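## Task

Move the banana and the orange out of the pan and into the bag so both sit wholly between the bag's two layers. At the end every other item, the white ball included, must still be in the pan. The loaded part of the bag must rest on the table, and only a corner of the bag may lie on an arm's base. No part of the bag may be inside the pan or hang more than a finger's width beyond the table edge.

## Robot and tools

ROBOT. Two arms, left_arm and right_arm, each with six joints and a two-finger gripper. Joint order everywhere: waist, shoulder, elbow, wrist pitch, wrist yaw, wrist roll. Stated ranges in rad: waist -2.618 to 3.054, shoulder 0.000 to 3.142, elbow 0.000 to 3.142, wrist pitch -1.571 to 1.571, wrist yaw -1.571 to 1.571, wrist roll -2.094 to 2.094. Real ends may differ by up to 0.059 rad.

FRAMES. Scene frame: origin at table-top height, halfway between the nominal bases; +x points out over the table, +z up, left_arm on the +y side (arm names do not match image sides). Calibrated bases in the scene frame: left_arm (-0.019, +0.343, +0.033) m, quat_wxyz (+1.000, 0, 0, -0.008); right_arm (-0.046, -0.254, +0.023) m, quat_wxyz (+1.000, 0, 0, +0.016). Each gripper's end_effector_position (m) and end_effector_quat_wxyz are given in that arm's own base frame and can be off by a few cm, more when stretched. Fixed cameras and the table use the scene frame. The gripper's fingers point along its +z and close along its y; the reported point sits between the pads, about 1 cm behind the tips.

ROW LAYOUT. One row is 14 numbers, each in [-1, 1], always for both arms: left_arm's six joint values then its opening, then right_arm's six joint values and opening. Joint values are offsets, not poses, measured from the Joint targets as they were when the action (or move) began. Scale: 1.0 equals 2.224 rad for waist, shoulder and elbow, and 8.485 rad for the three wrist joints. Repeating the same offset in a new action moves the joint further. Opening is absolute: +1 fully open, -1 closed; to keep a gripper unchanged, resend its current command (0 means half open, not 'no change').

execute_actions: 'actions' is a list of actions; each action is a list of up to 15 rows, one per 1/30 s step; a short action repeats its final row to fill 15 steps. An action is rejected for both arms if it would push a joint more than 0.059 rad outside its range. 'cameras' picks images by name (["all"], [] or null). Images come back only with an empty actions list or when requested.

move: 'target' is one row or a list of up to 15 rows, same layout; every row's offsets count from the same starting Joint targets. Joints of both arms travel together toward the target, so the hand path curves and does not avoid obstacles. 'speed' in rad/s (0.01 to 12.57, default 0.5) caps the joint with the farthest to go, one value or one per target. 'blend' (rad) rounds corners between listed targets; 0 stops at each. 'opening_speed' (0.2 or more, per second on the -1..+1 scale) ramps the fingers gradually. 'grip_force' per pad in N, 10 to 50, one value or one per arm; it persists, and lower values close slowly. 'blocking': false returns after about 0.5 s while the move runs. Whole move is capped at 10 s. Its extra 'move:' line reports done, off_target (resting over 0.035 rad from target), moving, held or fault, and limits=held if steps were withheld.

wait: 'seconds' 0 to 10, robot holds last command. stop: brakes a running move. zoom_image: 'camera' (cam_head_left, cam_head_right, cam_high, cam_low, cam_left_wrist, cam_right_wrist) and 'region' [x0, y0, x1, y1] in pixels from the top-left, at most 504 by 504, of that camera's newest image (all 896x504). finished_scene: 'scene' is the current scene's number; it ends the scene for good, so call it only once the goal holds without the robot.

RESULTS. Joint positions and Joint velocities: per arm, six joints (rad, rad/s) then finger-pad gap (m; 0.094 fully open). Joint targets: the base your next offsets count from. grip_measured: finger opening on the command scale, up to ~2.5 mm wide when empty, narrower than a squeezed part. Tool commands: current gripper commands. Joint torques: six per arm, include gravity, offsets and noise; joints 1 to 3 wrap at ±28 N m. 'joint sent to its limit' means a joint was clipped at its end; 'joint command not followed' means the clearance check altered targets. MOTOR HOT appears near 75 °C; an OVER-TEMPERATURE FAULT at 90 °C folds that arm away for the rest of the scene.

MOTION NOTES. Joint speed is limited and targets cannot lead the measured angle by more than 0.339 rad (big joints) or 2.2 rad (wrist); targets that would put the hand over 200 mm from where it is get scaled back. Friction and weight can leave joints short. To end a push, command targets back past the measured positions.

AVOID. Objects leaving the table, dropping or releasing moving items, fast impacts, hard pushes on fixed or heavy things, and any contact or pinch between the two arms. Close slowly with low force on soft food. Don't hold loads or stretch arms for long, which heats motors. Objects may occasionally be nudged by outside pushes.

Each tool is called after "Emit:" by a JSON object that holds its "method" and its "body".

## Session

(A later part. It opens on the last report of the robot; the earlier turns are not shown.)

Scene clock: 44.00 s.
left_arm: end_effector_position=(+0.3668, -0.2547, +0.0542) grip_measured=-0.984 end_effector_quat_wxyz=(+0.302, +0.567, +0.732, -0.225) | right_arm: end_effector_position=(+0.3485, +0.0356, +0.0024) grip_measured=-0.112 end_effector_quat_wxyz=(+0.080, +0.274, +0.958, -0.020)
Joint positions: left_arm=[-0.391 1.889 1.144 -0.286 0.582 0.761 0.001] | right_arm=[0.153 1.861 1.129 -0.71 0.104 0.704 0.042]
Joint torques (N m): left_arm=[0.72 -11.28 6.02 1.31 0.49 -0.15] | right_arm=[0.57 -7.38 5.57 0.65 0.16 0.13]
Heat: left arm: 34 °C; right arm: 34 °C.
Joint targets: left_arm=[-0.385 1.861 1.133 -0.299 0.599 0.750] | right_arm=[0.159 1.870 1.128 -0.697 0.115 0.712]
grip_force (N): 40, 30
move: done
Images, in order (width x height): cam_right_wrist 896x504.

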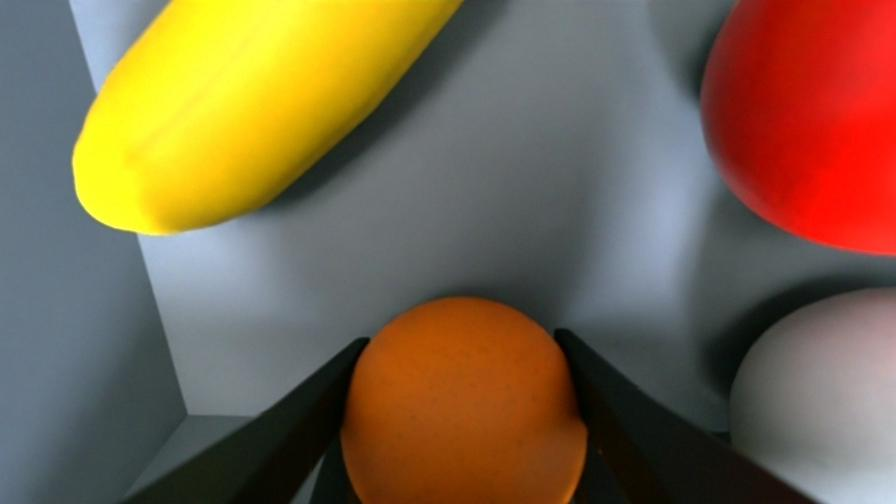

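Emit:
{"method": "move", "body": {"target": [[0,0,0,0,0,0,-1,0,-0.0535,0.1335,-0.0489,0,0,-0.15],[0,0,0,0,0,0,-1,0,-0.0409,0.2978,-0.0888,0,0,-0.15],[0,0,0,0,0,0,-1,0.3359,-0.1722,-0.1552,0.066,0.049,-0.0232,-0.15]], "blend": [0.1,0.1,0], "speed": [0.4,0.6,0.5], "cameras": ["cam_right_wrist","cam_left_wrist","cam_high","cam_low"]}}

Scene clock: 51.60 s.
left_arm: end_effector_position=(+0.3668, -0.2547, +0.0542) grip_measured=-0.984 end_effector_quat_wxyz=(+0.302, +0.567, +0.732, -0.225) | right_arm: end_effector_position=(+0.2972, +0.2365, +0.0817) grip_measured=-0.118 end_effector_quat_wxyz=(+0.401, -0.088, +0.911, +0.027)
Joint positions: left_arm=[-0.391 1.889 1.144 -0.286 0.582 0.761 0.001] | right_arm=[0.901 1.521 0.785 -0.157 0.518 0.523 0.041]
Joint torques (N m): left_arm=[0.72 -11.26 6.05 1.3 0.5 -0.15] | right_arm=[0.54 -8.91 6.28 1.58 0.27 -0.03]
Heat: left arm: 36 °C; right arm: 36 °C.
Joint targets: left_arm=[-0.385 1.861 1.133 -0.299 0.599 0.750] | right_arm=[0.906 1.487 0.783 -0.138 0.531 0.515]
grip_force (N): 40, 30
move: done
Images, in order (width x height): cam_high 896x504, cam_low 896x504, cam_left_wrist 896x504, cam_right_wrist 896x504.

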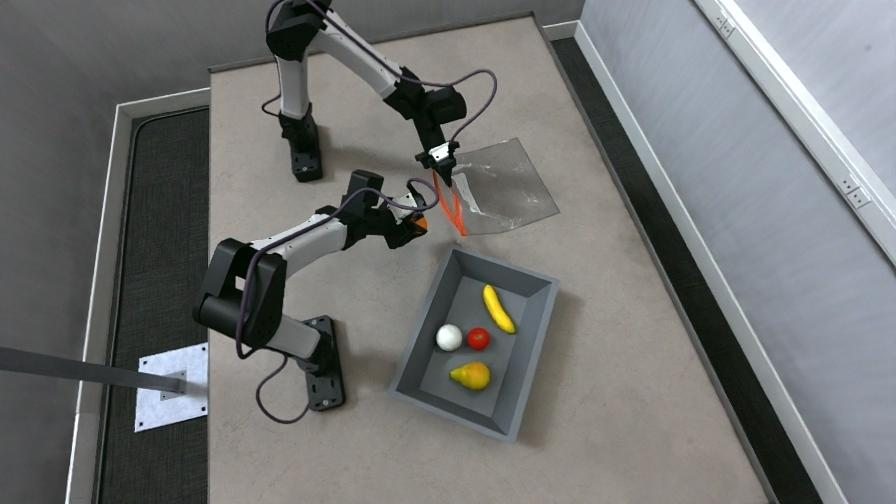

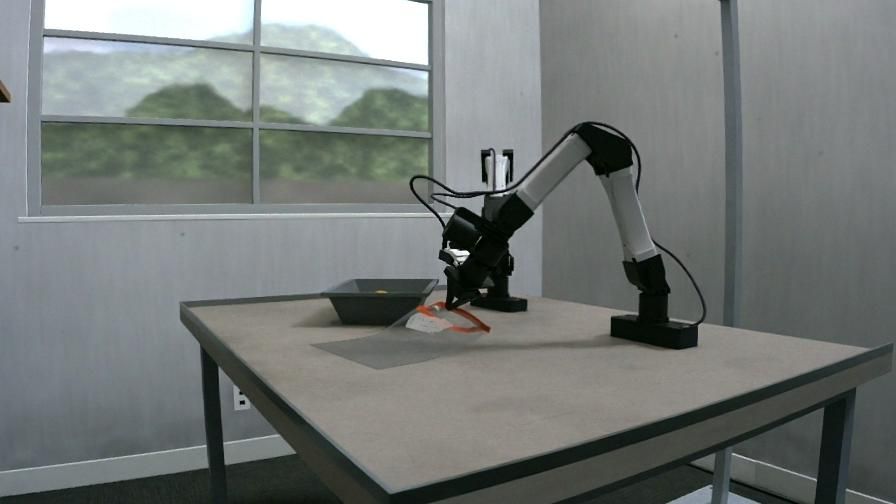

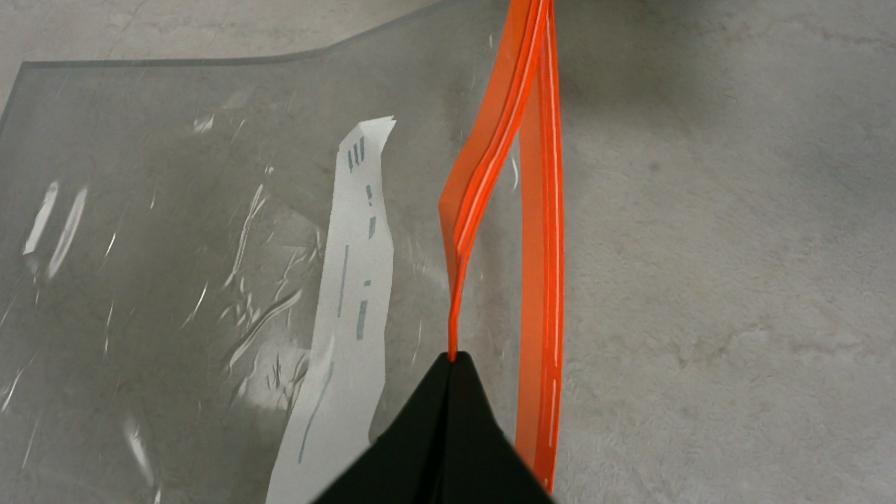

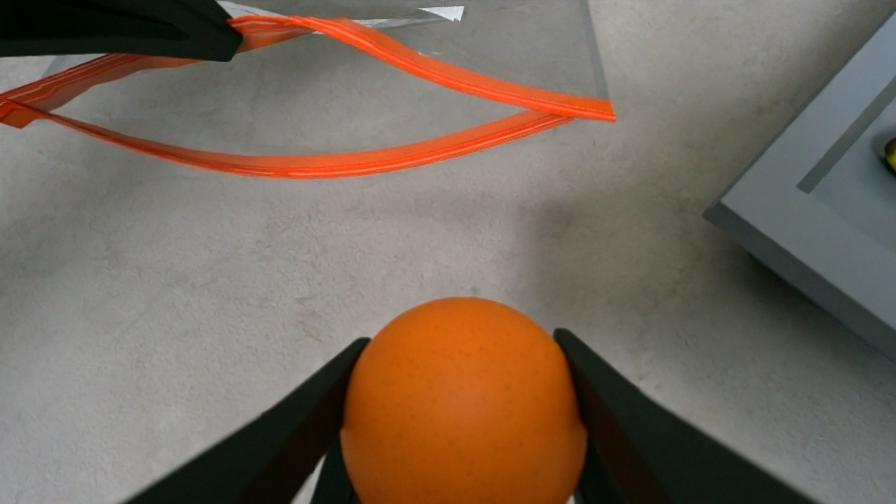

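Emit:
{"method": "move", "body": {"target": [0,0,0,0,0,0,-1,-0.0103,0.1362,-0.0755,0.0632,0.0008,-0.0057,-0.15], "speed": 0.4, "cameras": ["cam_right_wrist"]}}

Scene clock: 54.97 s.
left_arm: end_effector_position=(+0.3668, -0.2547, +0.0542) grip_measured=-0.984 end_effector_quat_wxyz=(+0.302, +0.567, +0.732, -0.225) | right_arm: end_effector_position=(+0.3105, +0.2450, +0.0114) grip_measured=-0.118 end_effector_quat_wxyz=(+0.438, -0.087, +0.894, +0.047)
Joint positions: left_arm=[-0.391 1.889 1.144 -0.286 0.582 0.761 0.001] | right_arm=[0.89 1.781 0.617 0.378 0.525 0.474 0.041]
Joint torques (N m): left_arm=[0.76 -11.26 6.02 1.31 0.5 -0.15] | right_arm=[-0.7 -6.04 4.89 1.72 0.3 -0.04]
Heat: left arm: 36 °C; right arm: 36 °C.
Joint targets: left_arm=[-0.385 1.861 1.133 -0.299 0.599 0.750] | right_arm=[0.883 1.790 0.615 0.399 0.537 0.466]
grip_force (N): 40, 30
move: done
Images, in order (width x height): cam_right_wrist 896x504.

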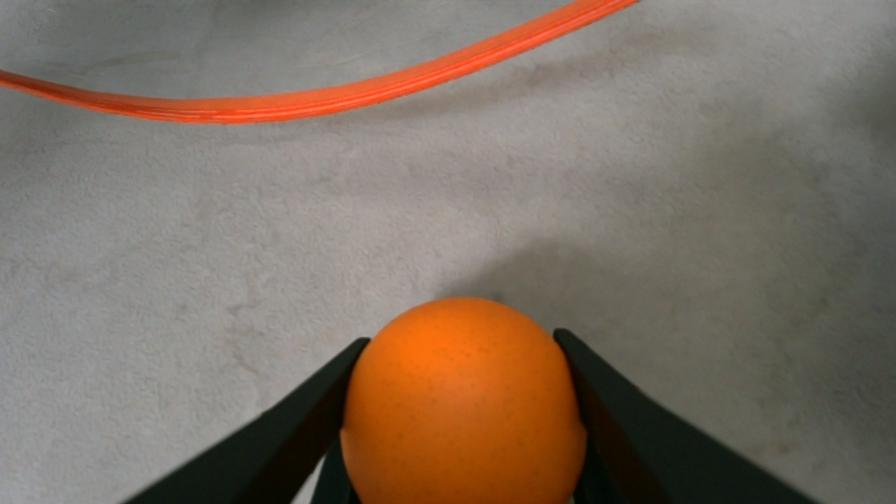

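Emit:
{"method": "move", "body": {"target": [0,0,0,0,0,0,-1,-0.05,0.0866,0.1164,0.0014,-0.0108,-0.0132,-0.15], "speed": 0.15, "cameras": ["cam_right_wrist","cam_left_wrist"]}}

Scene clock: 57.37 s.
left_arm: end_effector_position=(+0.3668, -0.2547, +0.0542) grip_measured=-0.984 end_effector_quat_wxyz=(+0.302, +0.567, +0.732, -0.225) | right_arm: end_effector_position=(+0.3781, +0.2653, +0.0093) grip_measured=-0.118 end_effector_quat_wxyz=(+0.446, -0.093, +0.889, +0.042)
Joint positions: left_arm=[-0.391 1.889 1.144 -0.286 0.582 0.761 0.001] | right_arm=[0.778 1.97 0.851 0.391 0.454 0.363 0.041]
Joint torques (N m): left_arm=[0.7 -11.23 6.02 1.31 0.49 -0.15] | right_arm=[-0.58 -7.57 7.49 1.78 0.05 -0.09]
Heat: left arm: 37 °C; right arm: 36 °C.
Joint targets: left_arm=[-0.385 1.861 1.133 -0.299 0.599 0.750] | right_arm=[0.772 1.982 0.874 0.410 0.446 0.354]
grip_force (N): 40, 30
move: done
Images, in order (width x height): cam_left_wrist 896x504, cam_right_wrist 896x504.

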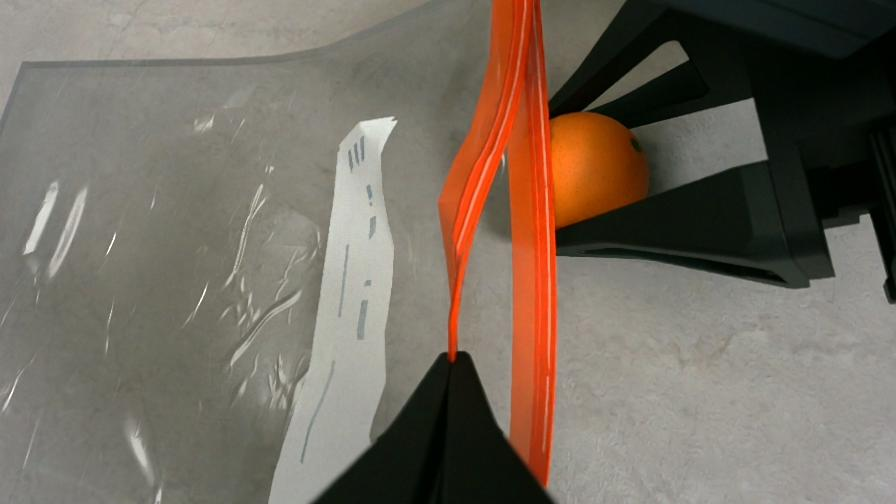

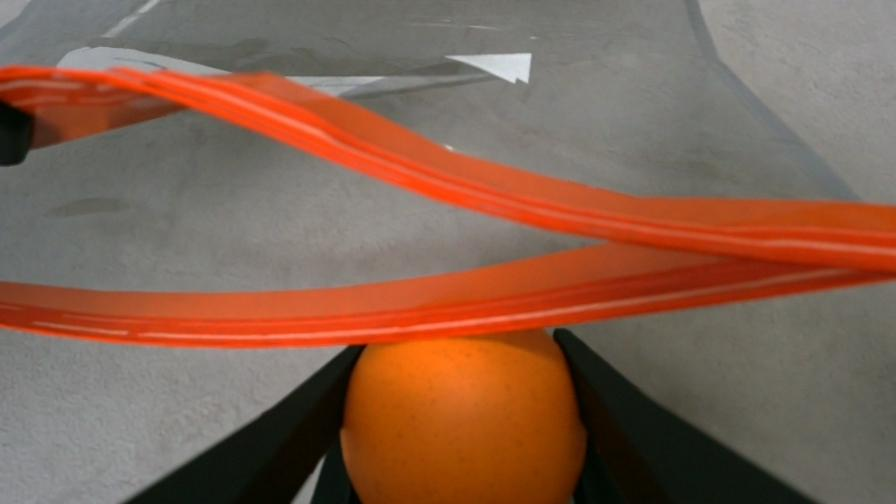

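Emit:
{"method": "move", "body": {"target": [0,0,0,0,0,0,-1,0.052,-0.08,-0.12,0.003,0.0112,0.0132,-0.15], "speed": 0.25}}

Emit:
{"method": "move", "body": {"target": [0,-0.021,0,0,0,0,-1,0,-0.05,-0.01,-0.005,0,0,-0.15], "speed": 0.25, "cameras": ["cam_right_wrist","cam_left_wrist"]}}

Scene clock: 60.47 s.
left_arm: end_effector_position=(+0.3668, -0.2547, +0.0542) grip_measured=-0.984 end_effector_quat_wxyz=(+0.302, +0.567, +0.732, -0.225) | right_arm: end_effector_position=(+0.3172, +0.2444, +0.0044) grip_measured=-0.119 end_effector_quat_wxyz=(+0.446, -0.085, +0.890, +0.042)
Joint positions: left_arm=[-0.391 1.889 1.144 -0.286 0.582 0.761 0.001] | right_arm=[0.88 1.832 0.617 0.446 0.536 0.459 0.041]
Joint torques (N m): left_arm=[0.7 -11.25 6.02 1.31 0.51 -0.14] | right_arm=[0.73 -9.4 3.89 1.42 0.22 0.16]
Heat: left arm: 37 °C; right arm: 36 °C.
Joint targets: left_arm=[-0.385 1.861 1.133 -0.299 0.599 0.750] | right_arm=[0.888 1.804 0.607 0.436 0.541 0.466]
grip_force (N): 40, 30
move: done

Scene clock: 61.50 s.
left_arm: end_effector_position=(+0.3686, -0.2555, +0.0734) grip_measured=-0.984 end_effector_quat_wxyz=(+0.322, +0.569, +0.724, -0.219) | right_arm: end_effector_position=(+0.3124, +0.2386, +0.0265) grip_measured=-0.119 end_effector_quat_wxyz=(+0.454, -0.080, +0.886, +0.051)
Joint positions: left_arm=[-0.391 1.842 1.144 -0.287 0.582 0.761 0.001] | right_arm=[0.88 1.724 0.59 0.391 0.536 0.459 0.041]
Joint torques (N m): left_arm=[0.73 -11.04 6.2 1.4 0.48 -0.15] | right_arm=[0.75 -9.17 4.72 1.55 0.23 0.12]
Heat: left arm: 37 °C; right arm: 36 °C.
Joint targets: left_arm=[-0.385 1.815 1.133 -0.299 0.598 0.750] | right_arm=[0.888 1.693 0.585 0.394 0.541 0.466]
grip_force (N): 40, 30
move: done
Images, in order (width x height): cam_left_wrist 896x504, cam_right_wrist 896x504.

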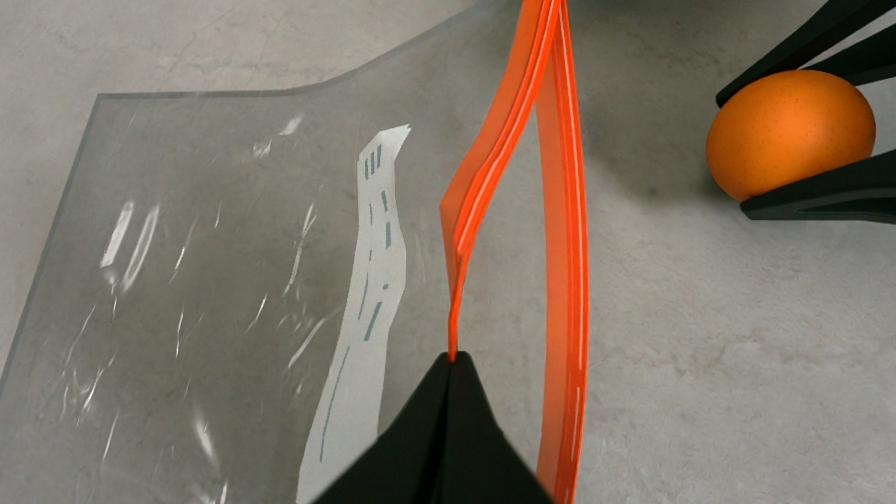

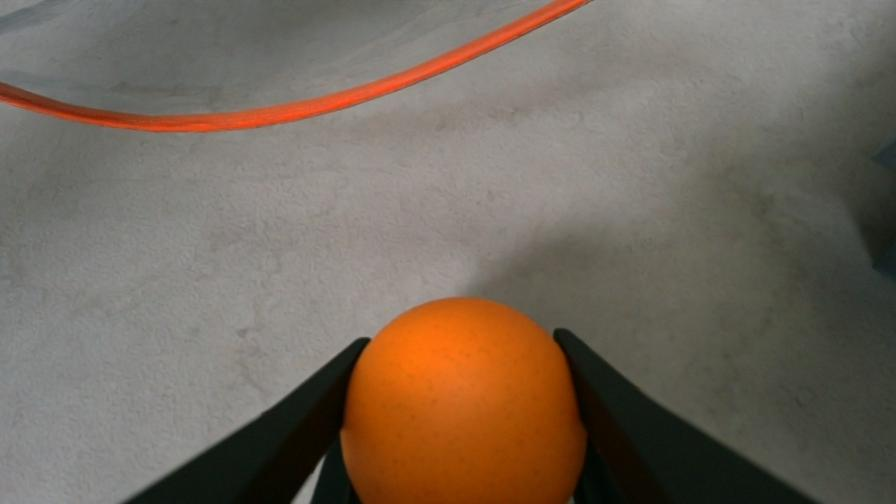

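Emit:
{"method": "move", "body": {"target": [[0,0,0,0,0,0,-1,0.0,-0.0216,0,0,0,0,-0.15],[0,0,0,0,0,0,-1,-0.0296,0.0383,0.0815,-0.0071,-0.0061,-0.0065,-0.15]], "speed": 0.25, "blend": 0.02, "cameras": ["cam_right_wrist","cam_left_wrist"]}}

Scene clock: 63.63 s.
left_arm: end_effector_position=(+0.3686, -0.2555, +0.0734) grip_measured=-0.984 end_effector_quat_wxyz=(+0.322, +0.569, +0.724, -0.219) | right_arm: end_effector_position=(+0.3481, +0.2564, +0.0489) grip_measured=-0.119 end_effector_quat_wxyz=(+0.464, -0.076, +0.881, +0.059)
Joint positions: left_arm=[-0.391 1.842 1.144 -0.287 0.582 0.761 0.001] | right_arm=[0.828 1.767 0.742 0.33 0.497 0.42 0.041]
Joint torques (N m): left_arm=[0.68 -11.04 6.24 1.39 0.48 -0.15] | right_arm=[-0.57 -6.32 7.98 1.64 0.12 -0.08]
Heat: left arm: 38 °C; right arm: 36 °C.
Joint targets: left_arm=[-0.385 1.815 1.133 -0.299 0.598 0.750] | right_arm=[0.822 1.779 0.766 0.333 0.489 0.411]
grip_force (N): 40, 30
move: done
Images, in order (width x height): cam_left_wrist 896x504, cam_right_wrist 896x504.

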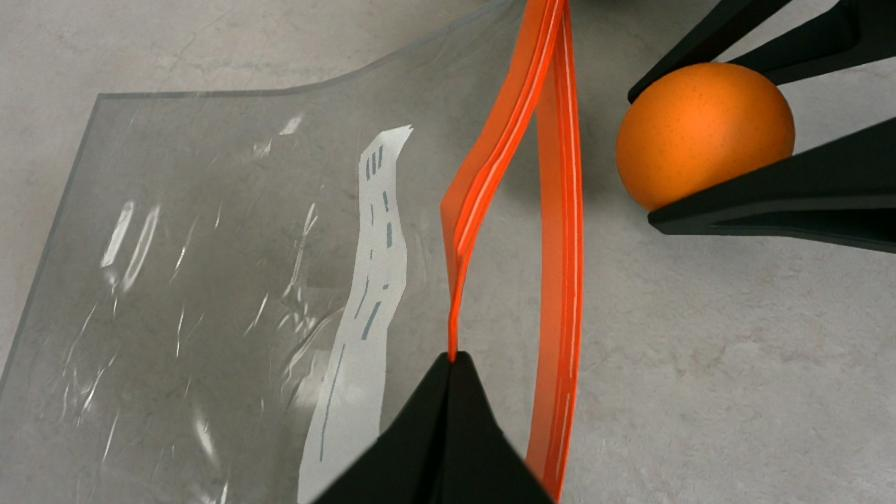

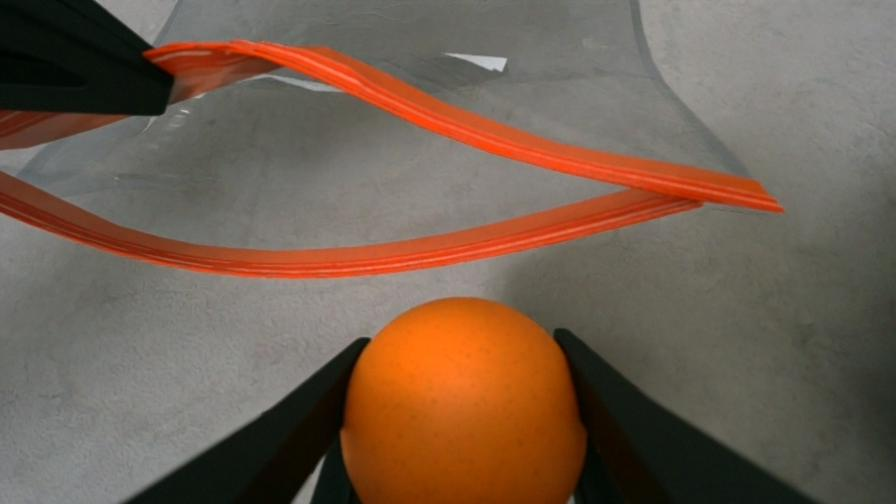

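Emit:
{"method": "move", "body": {"target": [0,0,0,0,0,0,-1,-0.0364,0.0962,0.1331,-0.0117,-0.0099,-0.0095,-0.15], "speed": 0.2, "cameras": ["cam_right_wrist","cam_left_wrist"]}}

Scene clock: 65.90 s.
left_arm: end_effector_position=(+0.3686, -0.2555, +0.0734) grip_measured=-0.984 end_effector_quat_wxyz=(+0.322, +0.569, +0.724, -0.219) | right_arm: end_effector_position=(+0.4096, +0.2844, +0.0398) grip_measured=-0.119 end_effector_quat_wxyz=(+0.445, -0.097, +0.889, +0.051)
Joint positions: left_arm=[-0.391 1.842 1.144 -0.287 0.582 0.761 0.001] | right_arm=[0.747 1.98 1.036 0.23 0.413 0.339 0.041]
Joint torques (N m): left_arm=[0.69 -11.07 6.26 1.4 0.47 -0.15] | right_arm=[-0.62 -8.32 8.51 1.64 0.07 -0.07]
Heat: left arm: 38 °C; right arm: 36 °C.
Joint targets: left_arm=[-0.385 1.815 1.133 -0.299 0.598 0.750] | right_arm=[0.741 1.993 1.062 0.234 0.405 0.331]
grip_force (N): 40, 30
move: done
Images, in order (width x height): cam_left_wrist 896x504, cam_right_wrist 896x504.

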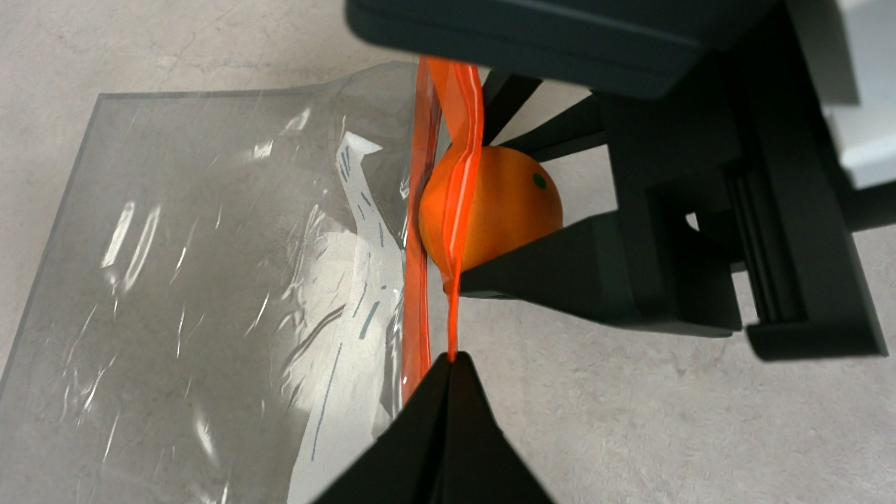

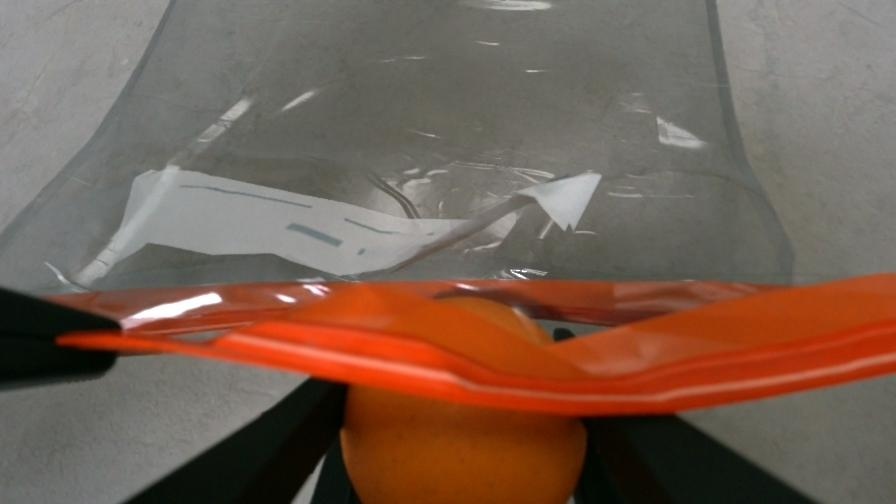

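Emit:
{"method": "zoom_image", "body": {"camera": "cam_right_wrist", "region": [200, 200, 700, 480]}}

Emit:
{"method": "zoom_image", "body": {"camera": "cam_left_wrist", "region": [300, 40, 660, 400]}}

Scaled by 1.008 from the camera's 896x504 image, which has a finer 1280x720 frame.

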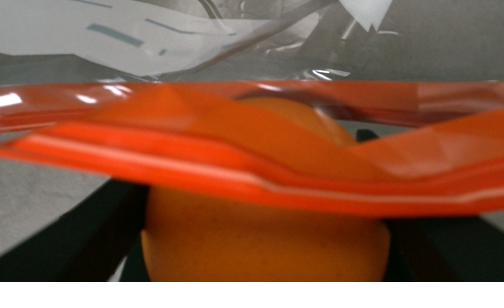

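Scaled by 1.400 from the camera's 896x504 image, which has a finer 1280x720 frame.

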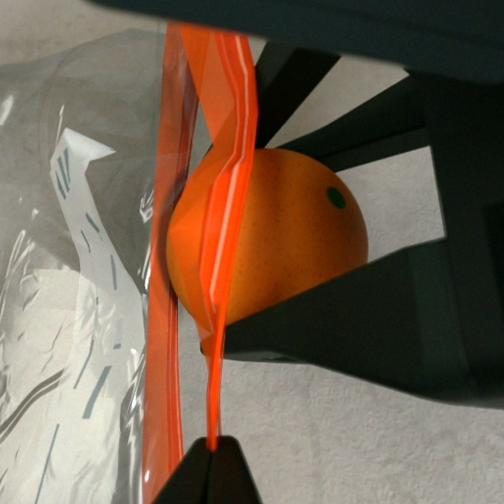

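Emit:
{"method": "move", "body": {"target": [0,0,0,0,0,0,-1,0.0364,-0.1062,-0.1331,0.0117,0.0099,0.0095,-0.15], "speed": 0.25, "cameras": ["cam_right_wrist","cam_left_wrist","cam_high"]}}

Scene clock: 68.43 s.
left_arm: end_effector_position=(+0.3686, -0.2555, +0.0734) grip_measured=-0.984 end_effector_quat_wxyz=(+0.322, +0.569, +0.724, -0.219) | right_arm: end_effector_position=(+0.3530, +0.2580, +0.0431) grip_measured=-0.119 end_effector_quat_wxyz=(+0.454, -0.084, +0.885, +0.055)
Joint positions: left_arm=[-0.391 1.842 1.144 -0.287 0.582 0.761 0.001] | right_arm=[0.815 1.795 0.769 0.312 0.477 0.403 0.041]
Joint torques (N m): left_arm=[0.72 -11.02 6.23 1.41 0.48 -0.16] | right_arm=[0.68 -10.93 5.39 1.81 0.24 0.19]
Heat: left arm: 39 °C; right arm: 37 °C.
Joint targets: left_arm=[-0.385 1.815 1.133 -0.299 0.598 0.750] | right_arm=[0.822 1.756 0.766 0.333 0.489 0.411]
grip_force (N): 40, 30
move: off_target (right_arm); right_arm: the shoulder is farthest, 0.038 rad from its target
Images, in order (width x height): cam_high 896x504, cam_left_wrist 896x504, cam_right_wrist 896x504.

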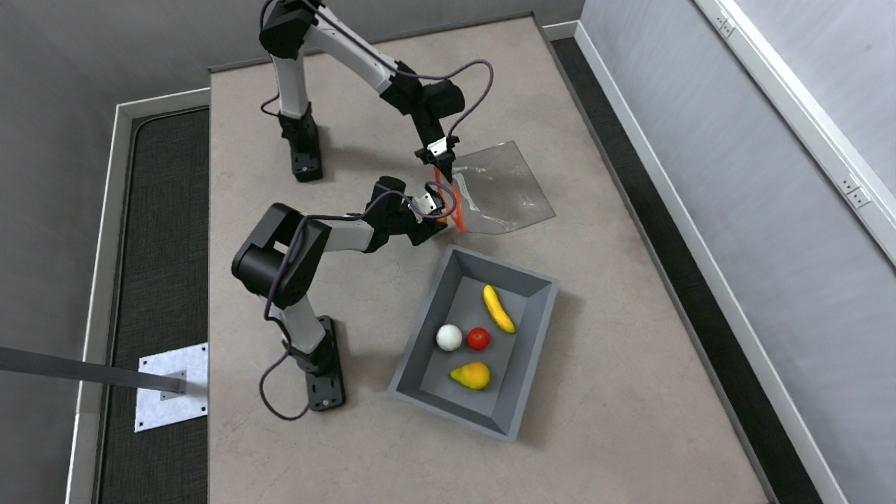

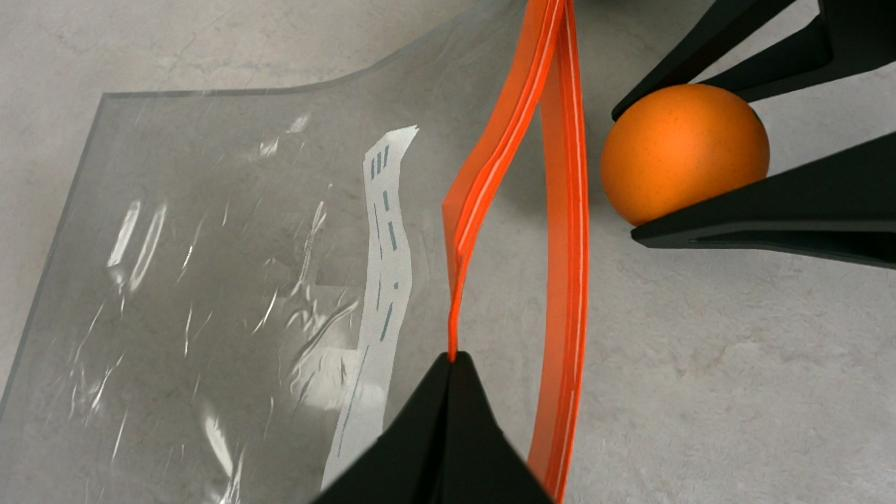

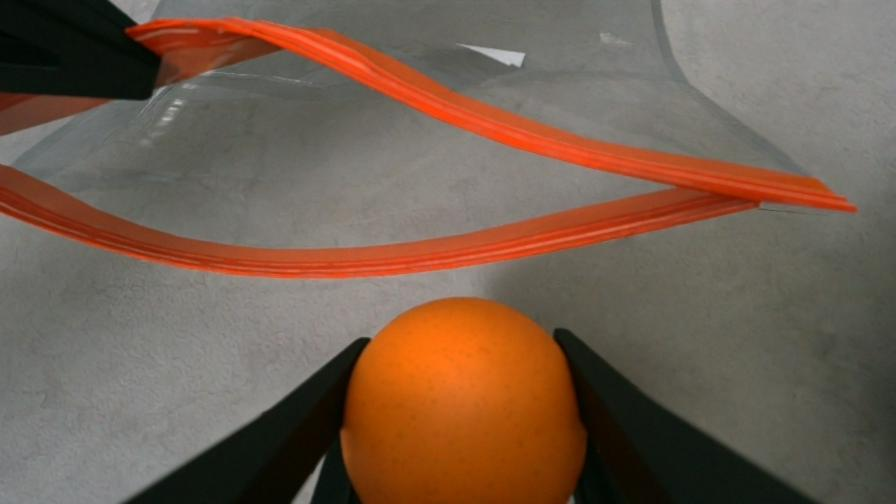

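Emit:
{"method": "move", "body": {"target": [[0,0,0,0,0,0,-1,0.0126,-0.0387,0,0,0,0.0022,-0.15],[0,0,0,0,0,0,-1,-0.0324,0.0666,0.1298,-0.0262,-0.0085,-0.006,-0.15]], "speed": 0.25, "blend": 0.03, "cameras": ["cam_right_wrist","cam_left_wrist"]}}

Scene clock: 71.40 s.
left_arm: end_effector_position=(+0.3686, -0.2555, +0.0734) grip_measured=-0.984 end_effector_quat_wxyz=(+0.322, +0.569, +0.724, -0.219) | right_arm: end_effector_position=(+0.3964, +0.2750, +0.0568) grip_measured=-0.119 end_effector_quat_wxyz=(+0.431, -0.091, +0.897, +0.042)
Joint positions: left_arm=[-0.391 1.842 1.144 -0.287 0.582 0.761 0.001] | right_arm=[0.756 1.892 1.028 0.108 0.425 0.369 0.041]
Joint torques (N m): left_arm=[0.69 -11.04 6.24 1.4 0.46 -0.15] | right_arm=[-0.58 -7.9 8.9 1.62 0.08 -0.04]
Heat: left arm: 39 °C; right arm: 37 °C.
Joint targets: left_arm=[-0.385 1.815 1.133 -0.299 0.598 0.750] | right_arm=[0.750 1.904 1.055 0.111 0.417 0.360]
grip_force (N): 40, 30
move: done
Images, in order (width x height): cam_left_wrist 896x504, cam_right_wrist 896x504.

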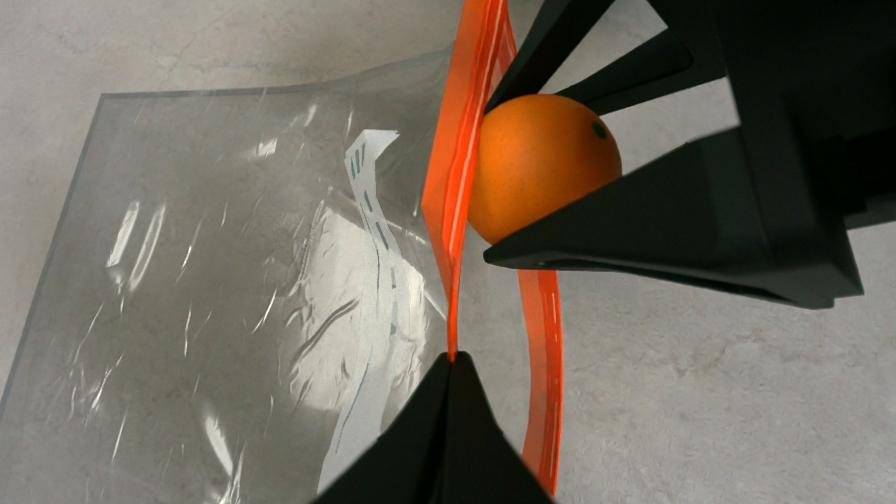

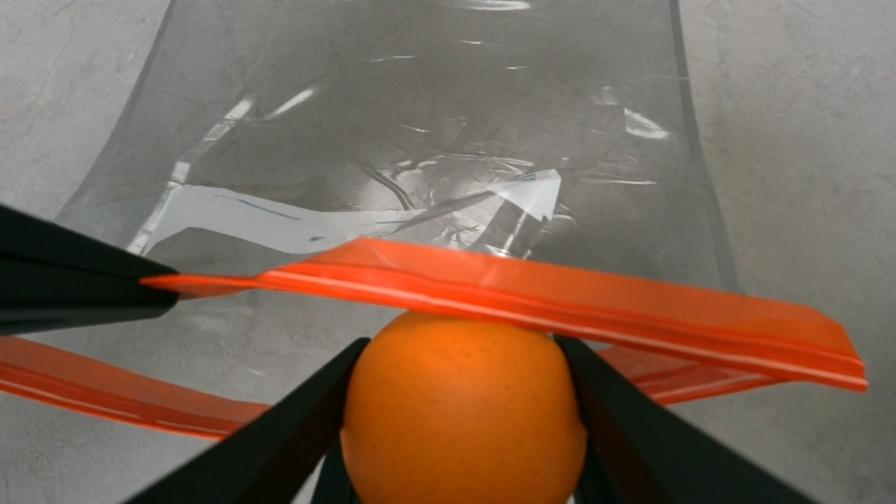

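Emit:
{"method": "move", "body": {"target": [0,0,0,0,0,0,-1,-0.0099,0.0798,-0.0094,0.0233,-0.002,-0.0018,-0.15], "speed": 0.15, "cameras": ["cam_right_wrist","cam_left_wrist"]}}

Scene clock: 73.40 s.
left_arm: end_effector_position=(+0.3686, -0.2555, +0.0734) grip_measured=-0.984 end_effector_quat_wxyz=(+0.322, +0.569, +0.724, -0.219) | right_arm: end_effector_position=(+0.4125, +0.2794, +0.0072) grip_measured=-0.119 end_effector_quat_wxyz=(+0.433, -0.090, +0.896, +0.044)
Joint positions: left_arm=[-0.391 1.842 1.144 -0.287 0.582 0.761 0.001] | right_arm=[0.735 2.065 1.028 0.294 0.411 0.353 0.041]
Joint torques (N m): left_arm=[0.72 -11.07 6.2 1.4 0.48 -0.15] | right_arm=[-0.75 -8.28 6.23 1.68 0.04 -0.03]
Heat: left arm: 40 °C; right arm: 37 °C.
Joint targets: left_arm=[-0.385 1.815 1.133 -0.299 0.598 0.750] | right_arm=[0.728 2.082 1.034 0.309 0.400 0.345]
grip_force (N): 40, 30
move: done
Images, in order (width x height): cam_left_wrist 896x504, cam_right_wrist 896x504.

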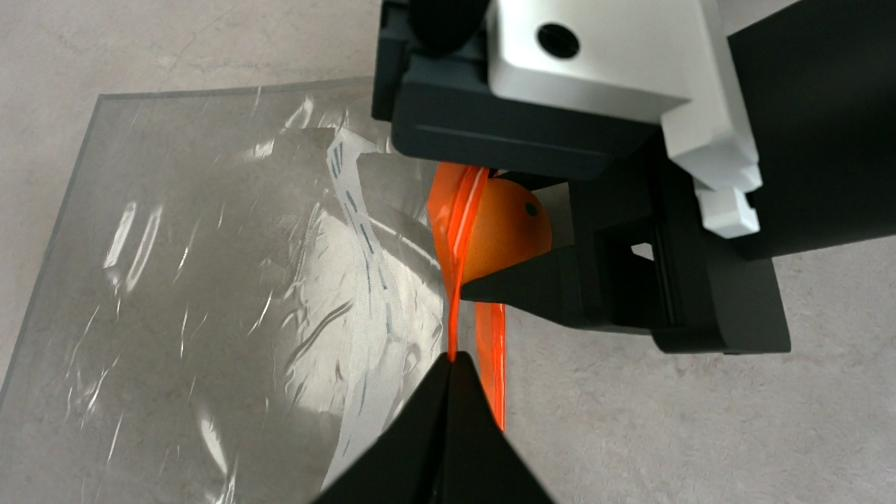

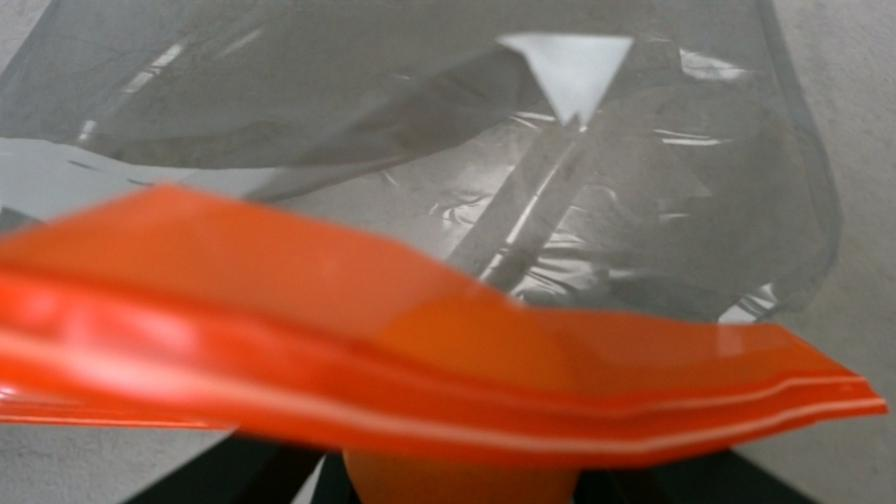

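Emit:
{"method": "move", "body": {"target": [0,0,0,0,0,0,-1,-0.0441,0.0486,0.0445,0.0134,-0.0054,-0.01,-0.15], "speed": 0.12, "cameras": ["cam_right_wrist","cam_left_wrist","cam_high"]}}

Scene clock: 75.20 s.
left_arm: end_effector_position=(+0.3686, -0.2555, +0.0734) grip_measured=-0.984 end_effector_quat_wxyz=(+0.322, +0.569, +0.724, -0.219) | right_arm: end_effector_position=(+0.4640, +0.2682, +0.0078) grip_measured=-0.119 end_effector_quat_wxyz=(+0.469, -0.082, +0.878, +0.051)
Joint positions: left_arm=[-0.391 1.842 1.144 -0.287 0.582 0.761 0.001] | right_arm=[0.639 2.169 1.114 0.42 0.361 0.269 0.041]
Joint torques (N m): left_arm=[0.66 -11.04 6.24 1.4 0.47 -0.15] | right_arm=[-0.94 -8.73 7.45 1.72 0.04 -0.06]
Heat: left arm: 40 °C; right arm: 37 °C.
Joint targets: left_arm=[-0.385 1.815 1.133 -0.299 0.598 0.750] | right_arm=[0.629 2.190 1.133 0.423 0.354 0.260]
grip_force (N): 40, 30
move: done
Images, in order (width x height): cam_high 896x504, cam_left_wrist 896x504, cam_right_wrist 896x504.

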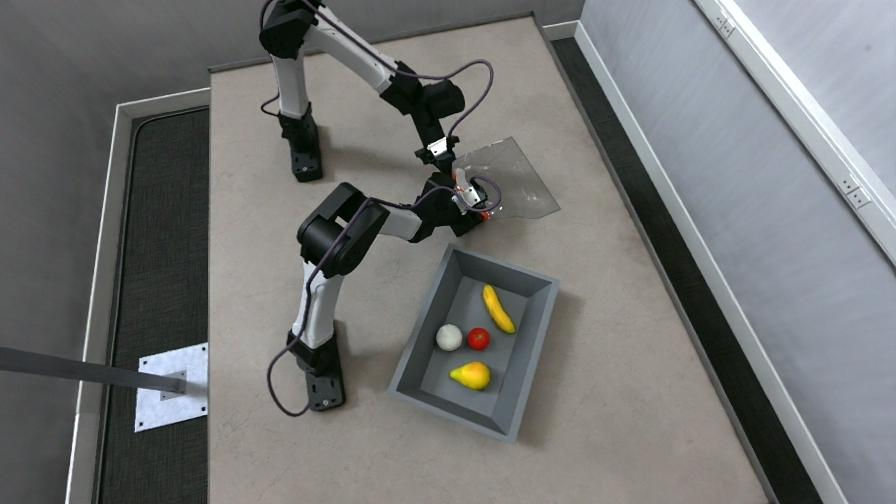

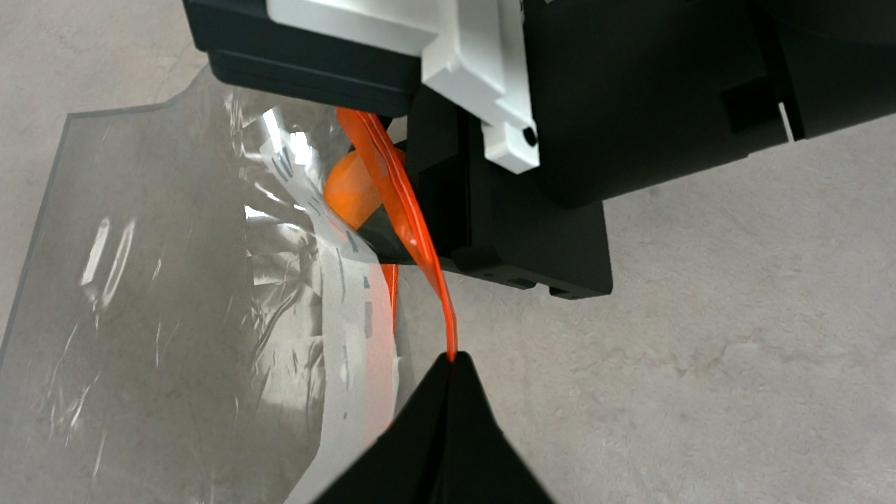

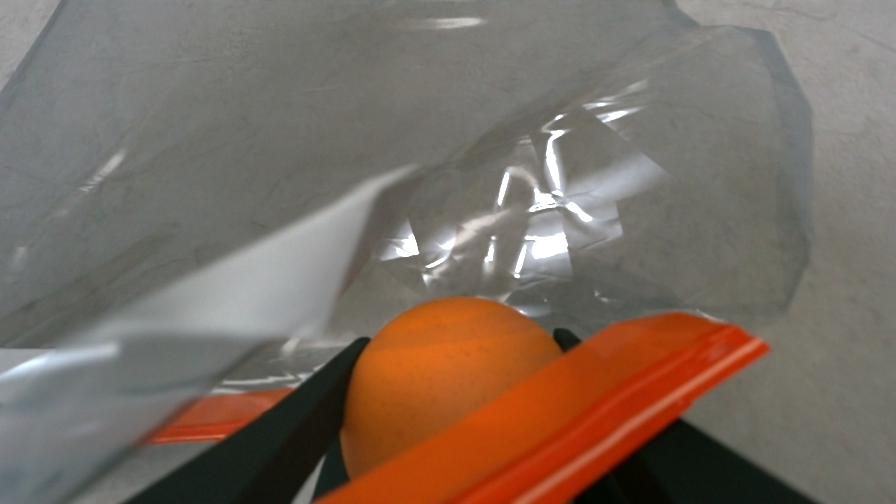

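Emit:
{"method": "move", "body": {"target": [0,0,0,0,0,0,-1,0,-0.025,0,-0.002,0,0,-0.15], "speed": 0.15, "cameras": ["cam_right_wrist","cam_left_wrist"]}}

Scene clock: 76.50 s.
left_arm: end_effector_position=(+0.3686, -0.2555, +0.0734) grip_measured=-0.984 end_effector_quat_wxyz=(+0.322, +0.569, +0.724, -0.219) | right_arm: end_effector_position=(+0.4640, +0.2682, +0.0078) grip_measured=-0.119 end_effector_quat_wxyz=(+0.469, -0.082, +0.878, +0.050)
Joint positions: left_arm=[-0.391 1.842 1.144 -0.287 0.582 0.761 0.001] | right_arm=[0.639 2.169 1.114 0.42 0.361 0.268 0.041]
Joint torques (N m): left_arm=[0.75 -11.08 6.24 1.39 0.47 -0.15] | right_arm=[-0.92 -13.6 7.46 1.55 0.03 -0.04]
Heat: left arm: 40 °C; right arm: 38 °C.
Joint targets: left_arm=[-0.385 1.815 1.133 -0.299 0.598 0.750] | right_arm=[0.629 2.134 1.133 0.405 0.354 0.260]
grip_force (N): 40, 30
move: done
Images, in order (width x height): cam_left_wrist 896x504, cam_right_wrist 896x504.

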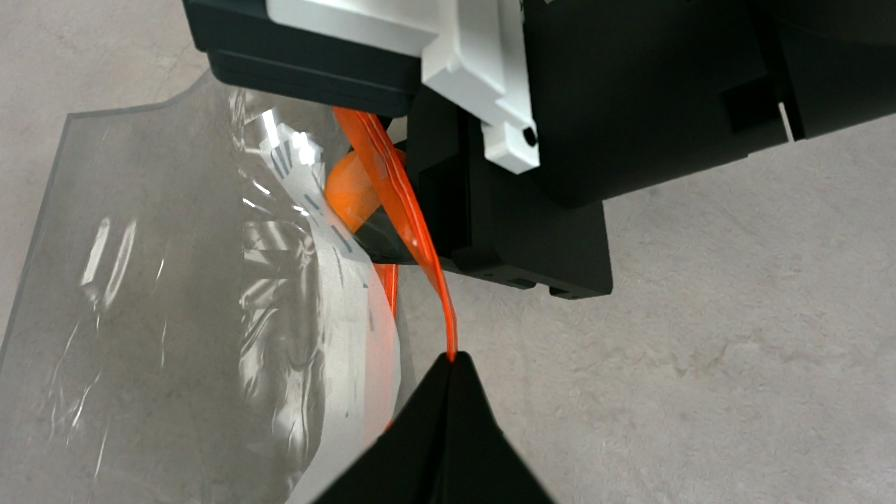

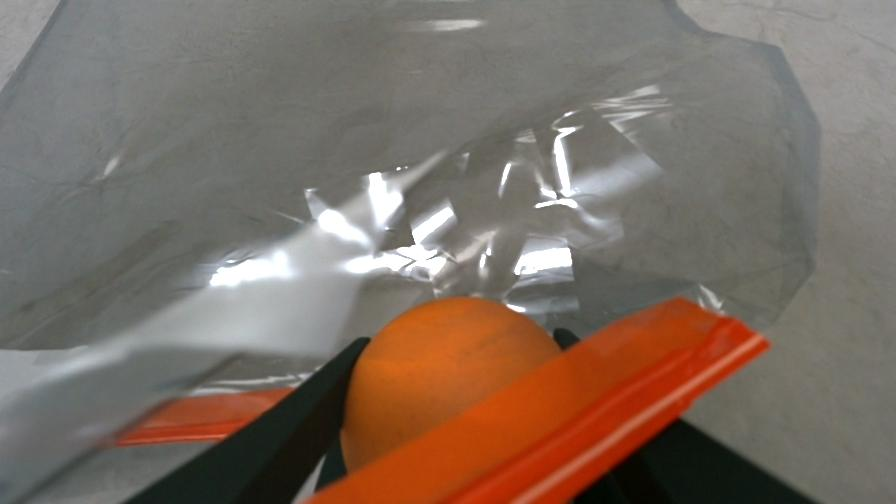

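Emit:
{"method": "move", "body": {"target": [0,0,0,0,0,0,-1,0,-0.025,0,-0.003,0,0,-0.15], "speed": 0.15, "cameras": ["cam_right_wrist","cam_left_wrist"]}}

Scene clock: 78.97 s.
left_arm: end_effector_position=(+0.3685, -0.2556, +0.0735) grip_measured=-0.984 end_effector_quat_wxyz=(+0.322, +0.569, +0.724, -0.220) | right_arm: end_effector_position=(+0.4620, +0.2669, +0.0198) grip_measured=-0.119 end_effector_quat_wxyz=(+0.467, -0.084, +0.879, +0.049)
Joint positions: left_arm=[-0.391 1.842 1.144 -0.287 0.583 0.761 0.001] | right_arm=[0.639 2.128 1.114 0.374 0.36 0.267 0.041]
Joint torques (N m): left_arm=[0.73 -11.06 6.28 1.4 0.47 -0.15] | right_arm=[-0.91 -14.75 7.61 1.74 0.04 -0.03]
Heat: left arm: 41 °C; right arm: 39 °C.
Joint targets: left_arm=[-0.385 1.815 1.133 -0.299 0.598 0.750] | right_arm=[0.629 2.079 1.133 0.380 0.354 0.260]
grip_force (N): 40, 30
move: off_target (right_arm); right_arm: the shoulder is farthest, 0.050 rad from its target
Images, in order (width x height): cam_left_wrist 896x504, cam_right_wrist 896x504.

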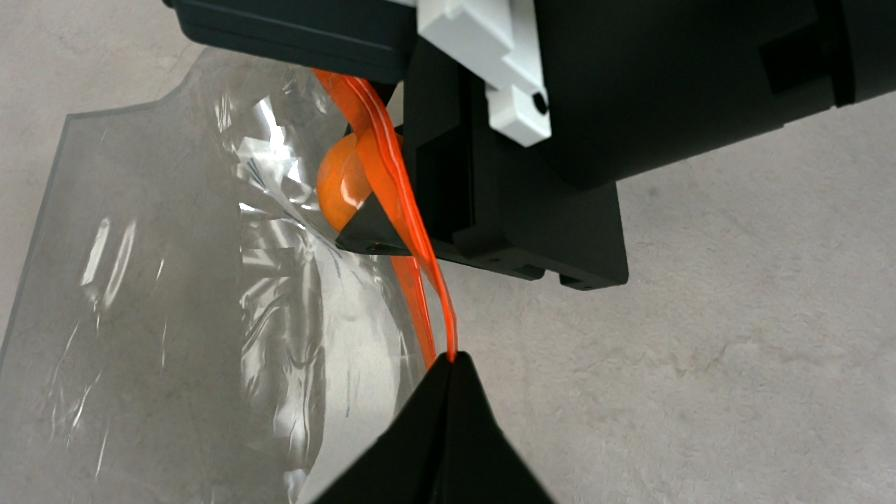

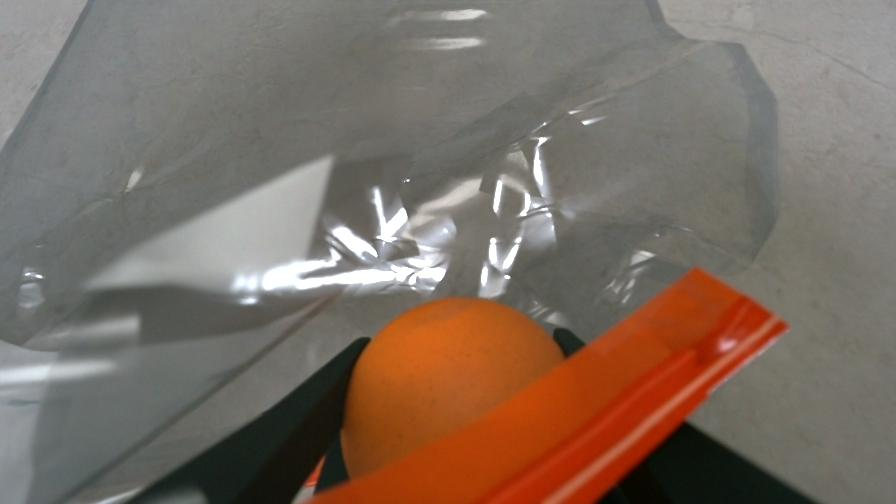

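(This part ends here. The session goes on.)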